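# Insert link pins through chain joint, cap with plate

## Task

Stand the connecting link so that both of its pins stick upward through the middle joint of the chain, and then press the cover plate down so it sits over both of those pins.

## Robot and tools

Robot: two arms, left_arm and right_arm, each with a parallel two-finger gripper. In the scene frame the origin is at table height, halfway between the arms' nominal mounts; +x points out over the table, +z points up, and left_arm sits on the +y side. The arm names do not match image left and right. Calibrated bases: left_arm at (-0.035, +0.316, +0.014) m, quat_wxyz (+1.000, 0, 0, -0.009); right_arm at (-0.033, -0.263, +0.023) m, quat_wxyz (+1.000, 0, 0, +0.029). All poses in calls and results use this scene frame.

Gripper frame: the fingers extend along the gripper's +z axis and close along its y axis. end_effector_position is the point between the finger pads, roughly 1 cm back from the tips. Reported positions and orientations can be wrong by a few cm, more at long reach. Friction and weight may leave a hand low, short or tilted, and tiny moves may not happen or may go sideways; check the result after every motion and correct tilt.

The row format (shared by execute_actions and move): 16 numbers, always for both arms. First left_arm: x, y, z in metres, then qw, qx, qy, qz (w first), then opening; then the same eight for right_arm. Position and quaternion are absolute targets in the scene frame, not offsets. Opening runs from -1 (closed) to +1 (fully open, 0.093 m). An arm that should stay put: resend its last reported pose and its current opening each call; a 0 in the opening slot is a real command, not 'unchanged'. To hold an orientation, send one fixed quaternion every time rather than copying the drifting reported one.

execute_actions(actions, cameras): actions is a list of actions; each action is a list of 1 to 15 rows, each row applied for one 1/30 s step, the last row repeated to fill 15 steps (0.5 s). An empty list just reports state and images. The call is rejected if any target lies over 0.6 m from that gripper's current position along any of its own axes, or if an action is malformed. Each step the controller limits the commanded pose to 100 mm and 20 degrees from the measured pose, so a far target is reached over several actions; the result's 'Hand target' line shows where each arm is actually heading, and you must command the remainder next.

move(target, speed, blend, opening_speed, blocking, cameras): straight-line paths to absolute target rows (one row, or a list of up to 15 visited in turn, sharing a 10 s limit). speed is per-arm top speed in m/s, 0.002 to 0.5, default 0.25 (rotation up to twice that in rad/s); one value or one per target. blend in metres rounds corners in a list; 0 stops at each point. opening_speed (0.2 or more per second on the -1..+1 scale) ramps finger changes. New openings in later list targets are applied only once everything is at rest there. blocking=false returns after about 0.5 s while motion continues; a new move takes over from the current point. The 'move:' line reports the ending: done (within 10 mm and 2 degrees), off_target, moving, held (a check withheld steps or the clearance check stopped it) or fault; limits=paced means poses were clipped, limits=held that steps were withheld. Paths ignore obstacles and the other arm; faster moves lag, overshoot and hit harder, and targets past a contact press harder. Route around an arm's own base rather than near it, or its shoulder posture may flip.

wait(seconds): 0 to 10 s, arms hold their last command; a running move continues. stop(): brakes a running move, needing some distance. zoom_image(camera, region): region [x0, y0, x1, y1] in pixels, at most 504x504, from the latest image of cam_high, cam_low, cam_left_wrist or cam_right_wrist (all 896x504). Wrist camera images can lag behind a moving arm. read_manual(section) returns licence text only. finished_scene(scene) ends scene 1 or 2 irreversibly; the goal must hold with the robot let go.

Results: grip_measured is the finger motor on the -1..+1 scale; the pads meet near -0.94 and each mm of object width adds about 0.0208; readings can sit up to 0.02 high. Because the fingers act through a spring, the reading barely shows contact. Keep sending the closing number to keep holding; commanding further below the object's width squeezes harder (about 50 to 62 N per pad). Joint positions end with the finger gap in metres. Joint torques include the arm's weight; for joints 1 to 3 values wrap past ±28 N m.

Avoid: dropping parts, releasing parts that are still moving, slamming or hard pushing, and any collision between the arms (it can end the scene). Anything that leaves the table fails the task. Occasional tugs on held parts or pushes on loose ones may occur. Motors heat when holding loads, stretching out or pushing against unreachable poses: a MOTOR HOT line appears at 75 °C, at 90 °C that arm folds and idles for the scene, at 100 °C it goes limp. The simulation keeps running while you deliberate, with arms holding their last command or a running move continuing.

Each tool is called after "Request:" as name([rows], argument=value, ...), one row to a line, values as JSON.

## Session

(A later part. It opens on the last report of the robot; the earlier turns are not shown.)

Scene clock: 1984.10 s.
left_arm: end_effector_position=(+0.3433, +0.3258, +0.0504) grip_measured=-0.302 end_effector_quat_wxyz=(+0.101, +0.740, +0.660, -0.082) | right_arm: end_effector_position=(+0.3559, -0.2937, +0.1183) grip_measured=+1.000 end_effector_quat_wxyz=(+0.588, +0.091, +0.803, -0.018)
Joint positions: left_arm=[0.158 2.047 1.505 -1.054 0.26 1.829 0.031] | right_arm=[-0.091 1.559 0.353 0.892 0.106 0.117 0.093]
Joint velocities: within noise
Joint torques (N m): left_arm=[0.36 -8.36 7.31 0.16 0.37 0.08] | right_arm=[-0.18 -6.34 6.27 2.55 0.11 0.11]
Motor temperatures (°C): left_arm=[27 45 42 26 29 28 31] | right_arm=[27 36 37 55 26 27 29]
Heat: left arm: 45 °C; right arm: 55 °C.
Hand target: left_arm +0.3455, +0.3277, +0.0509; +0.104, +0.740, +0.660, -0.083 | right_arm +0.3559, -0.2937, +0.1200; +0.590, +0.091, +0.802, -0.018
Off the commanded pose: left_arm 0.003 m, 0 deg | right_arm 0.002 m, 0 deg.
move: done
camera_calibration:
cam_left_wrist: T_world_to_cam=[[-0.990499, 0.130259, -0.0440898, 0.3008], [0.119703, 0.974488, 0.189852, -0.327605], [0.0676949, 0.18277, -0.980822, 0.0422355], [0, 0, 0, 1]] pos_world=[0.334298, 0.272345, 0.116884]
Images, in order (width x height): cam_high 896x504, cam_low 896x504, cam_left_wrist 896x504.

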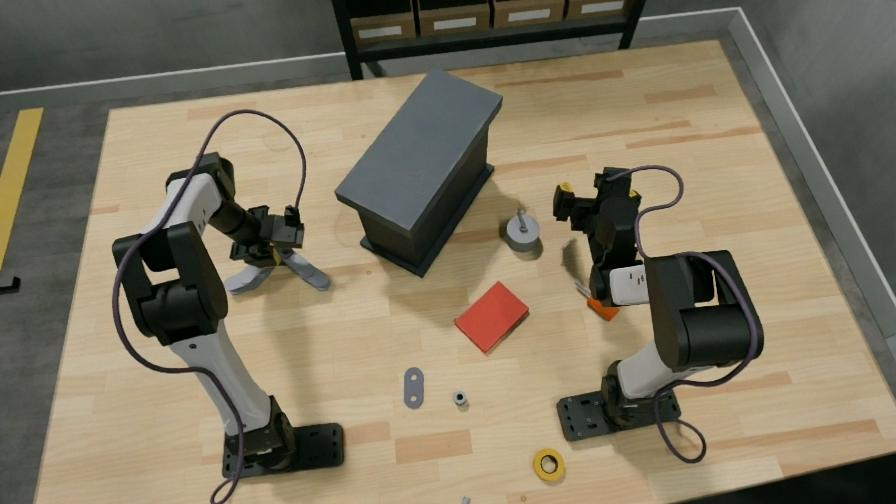

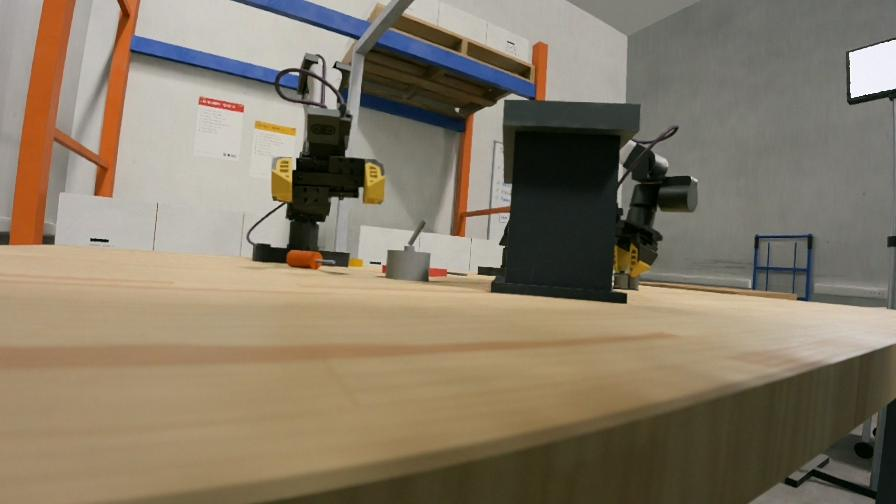

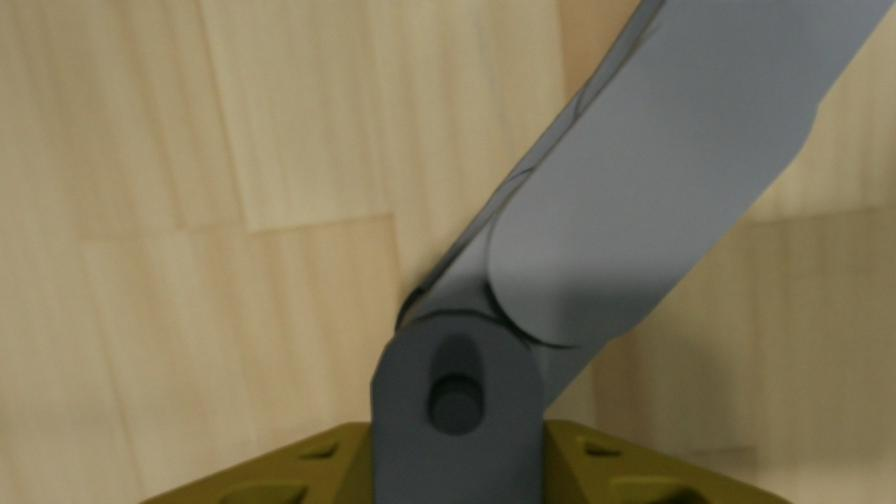

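Request:
move(target=[0.3455,0.3278,0.056,0.104,0.740,0.660,-0.083,-0.1,0.3559,-0.2937,0.12,0.590,0.091,0.802,-0.018,1.0], speed=0.03, opening_speed=0.4, cameras=["cam_left_wrist"])

Request:
move(target=[0.3455,0.3278,0.08,0.104,0.740,0.660,-0.083,-0.1,0.3559,-0.2937,0.12,0.590,0.091,0.802,-0.018,1.0], speed=0.03, cameras=["cam_left_wrist","cam_high","cam_low"])

Request:
zoom_image(camera="cam_low", region=[580, 200, 680, 310])

Scene clock: 1994.93 s.
left_arm: end_effector_position=(+0.3403, +0.3253, +0.0505) grip_measured=-0.102 end_effector_quat_wxyz=(+0.098, +0.739, +0.660, -0.087) | right_arm: end_effector_position=(+0.3559, -0.2937, +0.1183) grip_measured=+1.000 end_effector_quat_wxyz=(+0.588, +0.091, +0.803, -0.018)
Joint positions: left_arm=[0.158 2.047 1.505 -1.066 0.26 1.829 0.04] | right_arm=[-0.091 1.559 0.353 0.892 0.106 0.117 0.093]
Joint velocities: within noise
Joint torques (N m): left_arm=[0.34 -8.84 8.28 0.1 0.37 0.06] | right_arm=[-0.17 -6.43 6.23 2.58 0.08 0.12]
Motor temperatures (°C): left_arm=[27 47 42 26 29 28 30] | right_arm=[27 36 37 55 26 27 29]
Heat: left arm: 47 °C; right arm: 55 °C.
Hand target: left_arm +0.3453, +0.3277, +0.0559; +0.104, +0.740, +0.660, -0.083 | right_arm +0.3559, -0.2937, +0.1200; +0.590, +0.091, +0.802, -0.018
Off the commanded pose: left_arm 0.008 m, 1 deg | right_arm 0.002 m, 0 deg.
move: done
camera_calibration:
cam_left_wrist: T_world_to_cam=[[-0.990973, 0.130192, -0.0319698, 0.297507], [0.122049, 0.97482, 0.186627, -0.327606], [0.0554623, 0.181041, -0.98191, 0.047383], [0, 0, 0, 1]] pos_world=[0.332178, 0.272046, 0.117177]
Images, in order (width x height): cam_left_wrist 896x504.

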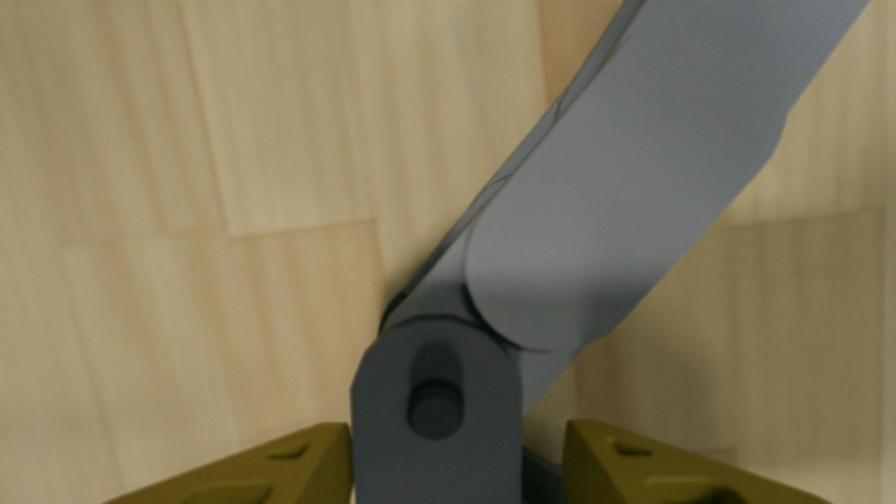

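Scene clock: 1996.30 s.
left_arm: end_effector_position=(+0.3398, +0.3253, +0.0668) grip_measured=-0.102 end_effector_quat_wxyz=(+0.092, +0.738, +0.661, -0.096) | right_arm: end_effector_position=(+0.3559, -0.2937, +0.1183) grip_measured=+1.000 end_effector_quat_wxyz=(+0.588, +0.091, +0.803, -0.018)
Joint positions: left_arm=[0.158 2.047 1.571 -1.153 0.26 1.829 0.04] | right_arm=[-0.091 1.559 0.353 0.892 0.106 0.117 0.093]
Joint velocities: within noise
Joint torques (N m): left_arm=[0.32 -10.71 8.24 0.04 0.36 0.07] | right_arm=[-0.27 -6.57 6.06 2.57 0.13 0.1]
Motor temperatures (°C): left_arm=[27 47 43 26 29 28 30] | right_arm=[27 36 37 55 26 27 29]
Heat: left arm: 47 °C; right arm: 55 °C.
Hand target: left_arm +0.3452, +0.3277, +0.0799; +0.104, +0.740, +0.660, -0.083 | right_arm +0.3559, -0.2937, +0.1200; +0.590, +0.091, +0.802, -0.018
Off the commanded pose: left_arm 0.015 m, 2 deg | right_arm 0.002 m, 0 deg.
move: off_target (left_arm)
camera_calibration:
cam_left_wrist: T_world_to_cam=[[-0.991427, 0.130128, -0.0117596, 0.296331], [0.12587, 0.97536, 0.181188, -0.331616], [0.0350475, 0.178155, -0.983378, 0.0713894], [0, 0, 0, 1]] pos_world=[0.33303, 0.272166, 0.133772]
Images, in order (width x height): cam_high 896x504, cam_low 896x504, cam_left_wrist 896x504.

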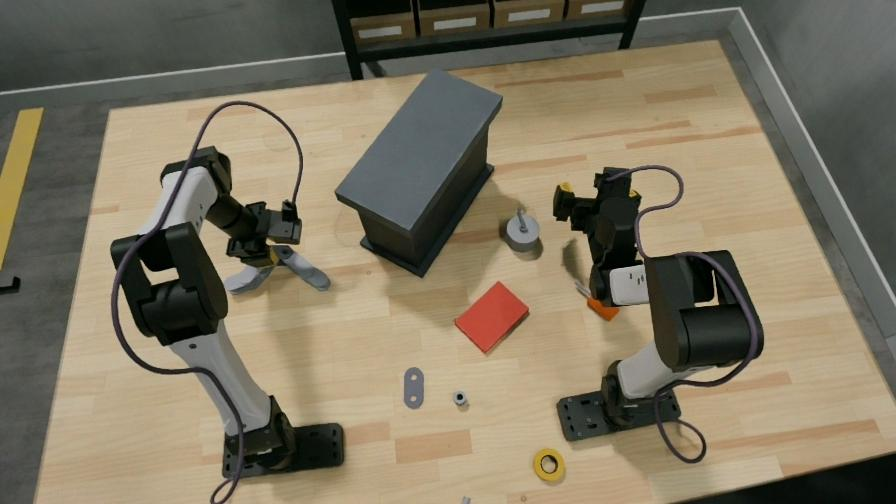

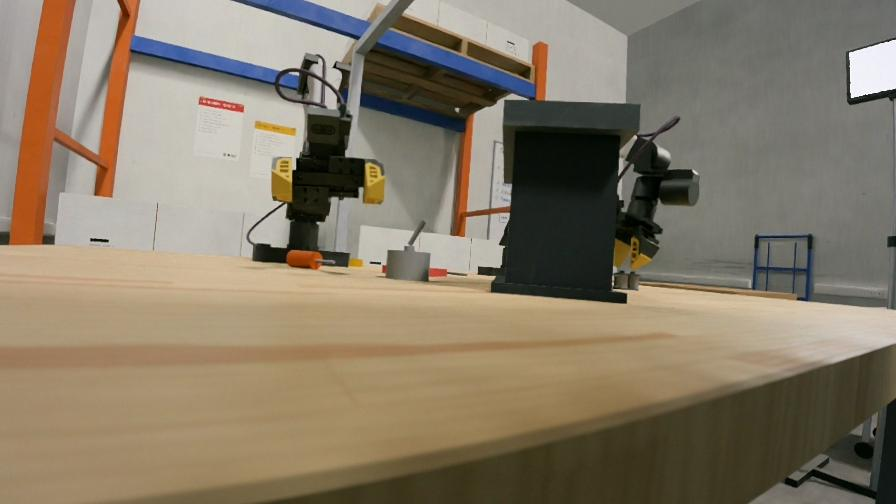

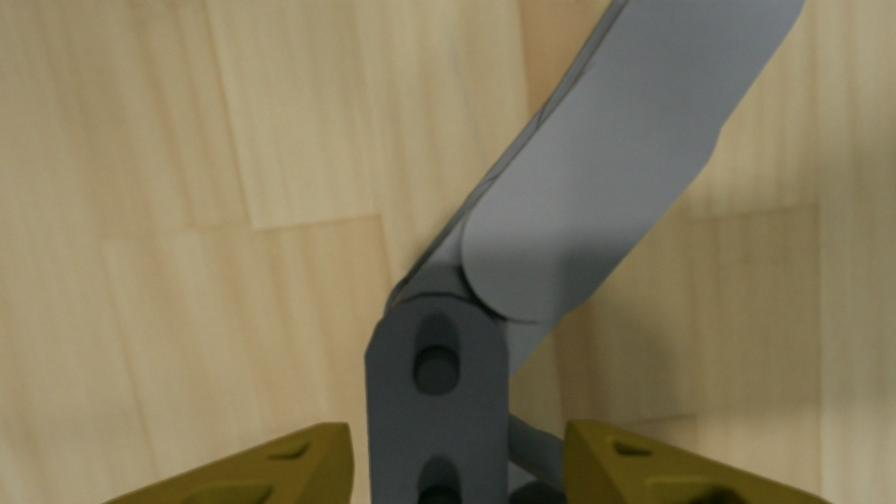

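Scaled by 4.582 from the camera's 896x504 image, which has a finer 1280x720 frame.

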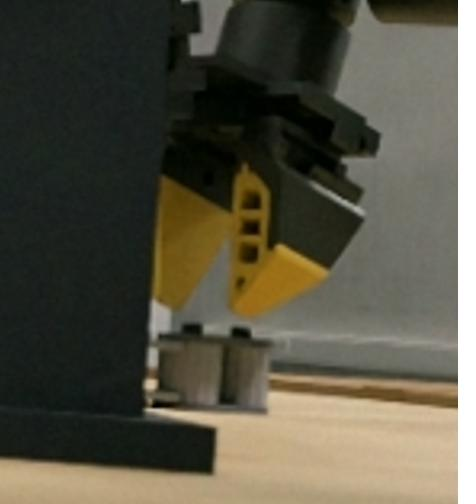

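Request:
move(target=[0.340,0.3268,0.14,0.104,0.740,0.660,-0.083,-0.1,0.3559,-0.2937,0.12,0.590,0.091,0.802,-0.018,1.0], speed=0.08, cameras=["cam_left_wrist"])

Request:
move(target=[0.28,0.33,0.17,0.2164,0,0.9763,0,-0.1,0.3559,-0.2937,0.12,0.590,0.091,0.802,-0.018,1.0], speed=0.25)

Request:
zoom_image(camera="cam_low", region=[580, 230, 680, 310])

Request:
zoom_image(camera="cam_high", region=[220, 220, 350, 310])

Scene clock: 2008.50 s.
left_arm: end_effector_position=(+0.3369, +0.3249, +0.1242) grip_measured=-0.102 end_effector_quat_wxyz=(+0.090, +0.738, +0.661, -0.098) | right_arm: end_effector_position=(+0.3559, -0.2937, +0.1183) grip_measured=+1.000 end_effector_quat_wxyz=(+0.588, +0.091, +0.803, -0.018)
Joint positions: left_arm=[0.158 2.012 1.749 -1.373 0.26 1.829 0.04] | right_arm=[-0.091 1.559 0.353 0.892 0.106 0.117 0.093]
Joint velocities: within noise
Joint torques (N m): left_arm=[0.28 -11.25 8.34 0.05 0.37 0.06] | right_arm=[-0.23 -6.39 6.05 2.56 0.13 0.11]
Motor temperatures (°C): left_arm=[27 50 44 26 29 28 30] | right_arm=[27 36 37 55 26 27 29]
Heat: left arm: 50 °C; right arm: 55 °C.
Hand target: left_arm +0.3397, +0.3267, +0.1398; +0.104, +0.740, +0.660, -0.083 | right_arm +0.3559, -0.2937, +0.1200; +0.590, +0.091, +0.802, -0.018
Off the commanded pose: left_arm 0.016 m, 2 deg | right_arm 0.002 m, 0 deg.
move: off_target (left_arm)
camera_calibration:
cam_left_wrist: T_world_to_cam=[[-0.991483, 0.13012, -0.00551131, 0.293433], [0.127028, 0.975524, 0.179491, -0.341491], [0.0287318, 0.177262, -0.983744, 0.130507], [0, 0, 0, 1]] pos_world=[0.330563, 0.271817, 0.191297]
Images, in order (width x height): cam_left_wrist 896x504.

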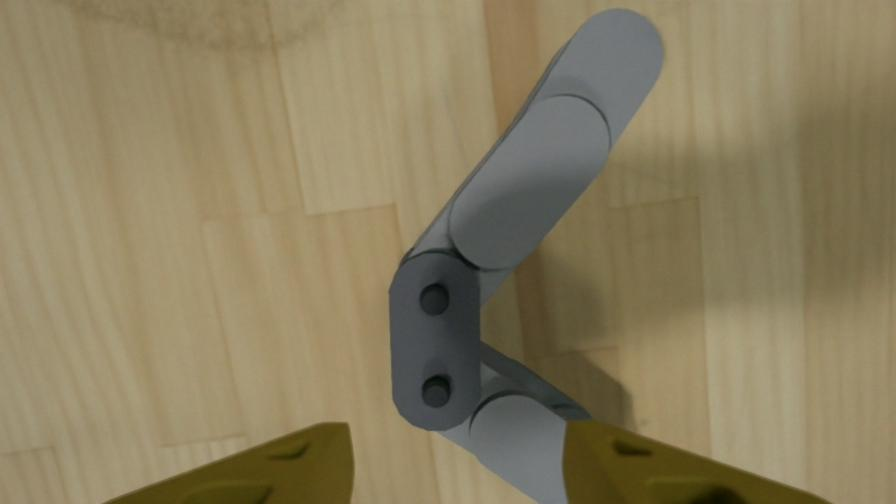

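Scene clock: 2012.70 s.
left_arm: end_effector_position=(+0.2795, +0.3295, +0.1664) grip_measured=-0.102 end_effector_quat_wxyz=(+0.206, +0.003, +0.979, -0.006) | right_arm: end_effector_position=(+0.3559, -0.2937, +0.1183) grip_measured=+1.000 end_effector_quat_wxyz=(+0.588, +0.091, +0.803, -0.018)
Joint positions: left_arm=[0.082 1.362 1.132 -0.928 0.039 0.062 0.04] | right_arm=[-0.091 1.559 0.353 0.892 0.106 0.117 0.093]
Joint velocities: within noise
Joint torques (N m): left_arm=[-1.01 -6.08 6.67 1.19 -0.01 -0.04] | right_arm=[-0.28 -6.34 6.19 2.55 0.08 0.1]
Motor temperatures (°C): left_arm=[27 50 44 26 29 28 30] | right_arm=[27 36 37 55 26 27 29]
Heat: left arm: 50 °C; right arm: 55 °C.
Hand target: left_arm +0.2800, +0.3300, +0.1700; +0.216, +0.000, +0.976, +0.000 | right_arm +0.3559, -0.2937, +0.1200; +0.590, +0.091, +0.802, -0.018
Off the commanded pose: left_arm 0.004 m, 1 deg | right_arm 0.002 m, 0 deg.
move: done
camera_calibration:
cam_left_wrist: T_world_to_cam=[[-0.0290473, -0.999563, 0.00540899, 0.337609], [-0.999025, 0.0292108, 0.0330961, 0.304651], [-0.0332396, -0.00444236, -0.999438, 0.252601], [0, 0, 0, 1]] pos_world=[0.322557, 0.329685, 0.24055]
cam_right_wrist: T_world_to_cam=[[-0.161802, -0.985515, -0.0507939, -0.228113], [-0.702732, 0.151206, -0.695201, 0.41119], [0.692812, -0.0767906, -0.717018, -0.099574], [0, 0, 0, 1]] pos_world=[0.321033, -0.29463, 0.202877]

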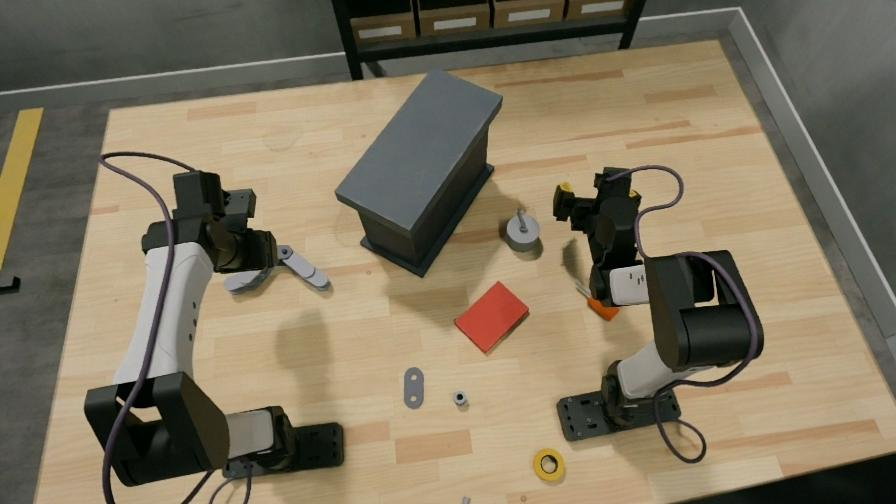

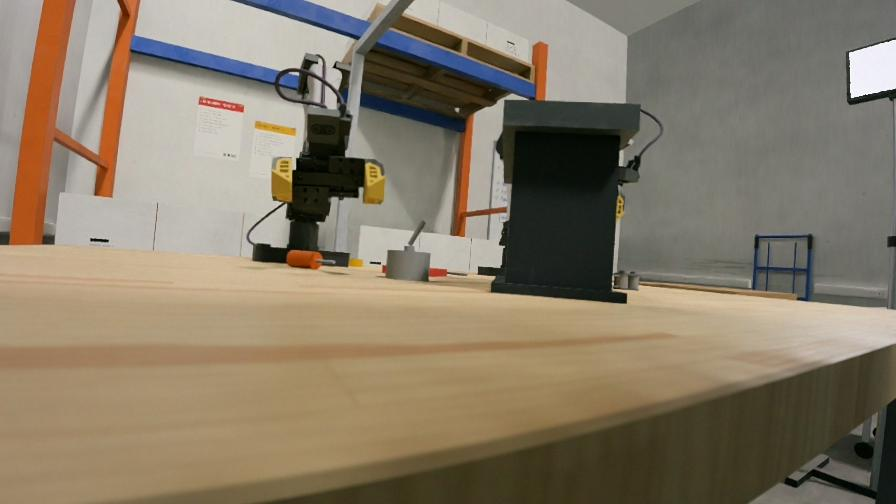

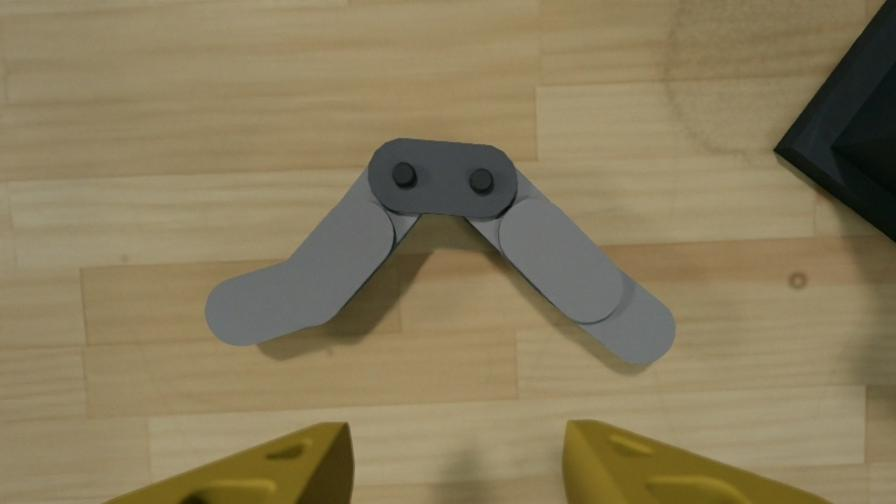

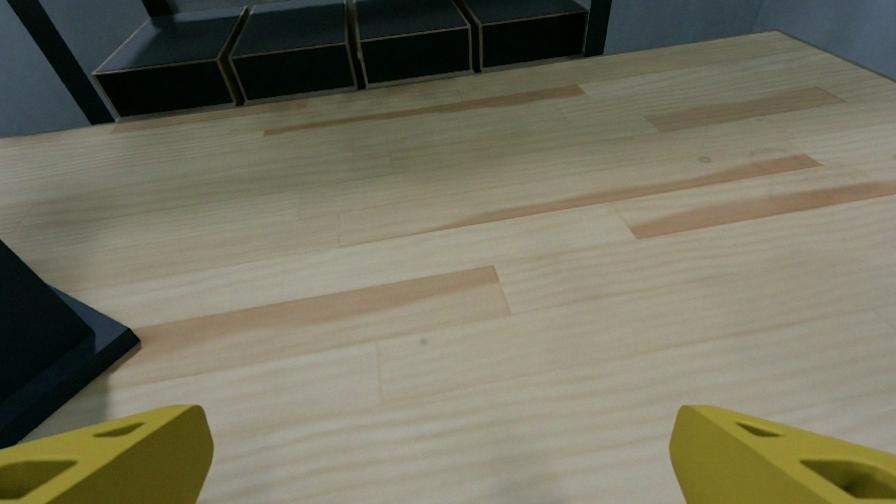

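Scaled by 5.040 from the camera's 896x504 image, which has a finer 1280x720 frame.

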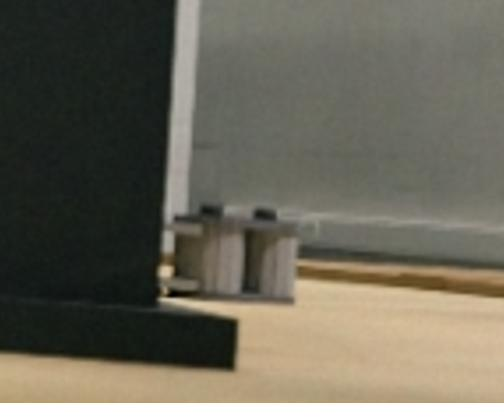

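Scaled by 3.877 from the camera's 896x504 image, which has a finer 1280x720 frame.

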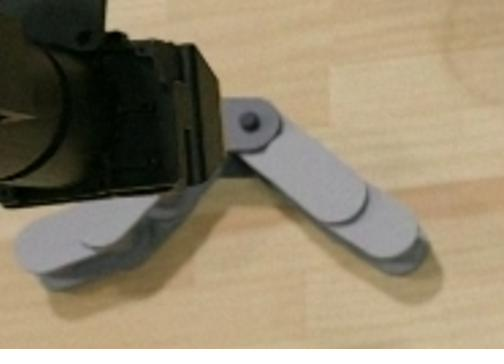

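Request:
zoom_image(camera="cam_left_wrist", region=[350, 110, 550, 250])

Request:
zoom_image(camera="cam_low", region=[605, 260, 655, 300])

Scaled by 2.520 from the camera's 896x504 image, which has a finer 1280x720 frame.

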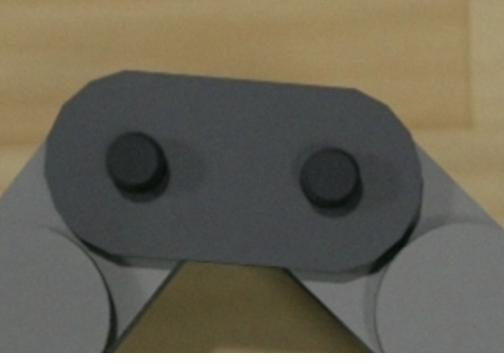

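Scaled by 10.080 from the camera's 896x504 image, which has a finer 1280x720 frame.

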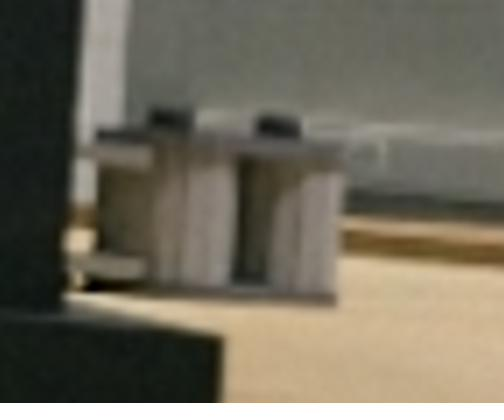

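Request:
finished_scene(scene=2)

The scene is finished: the task was done.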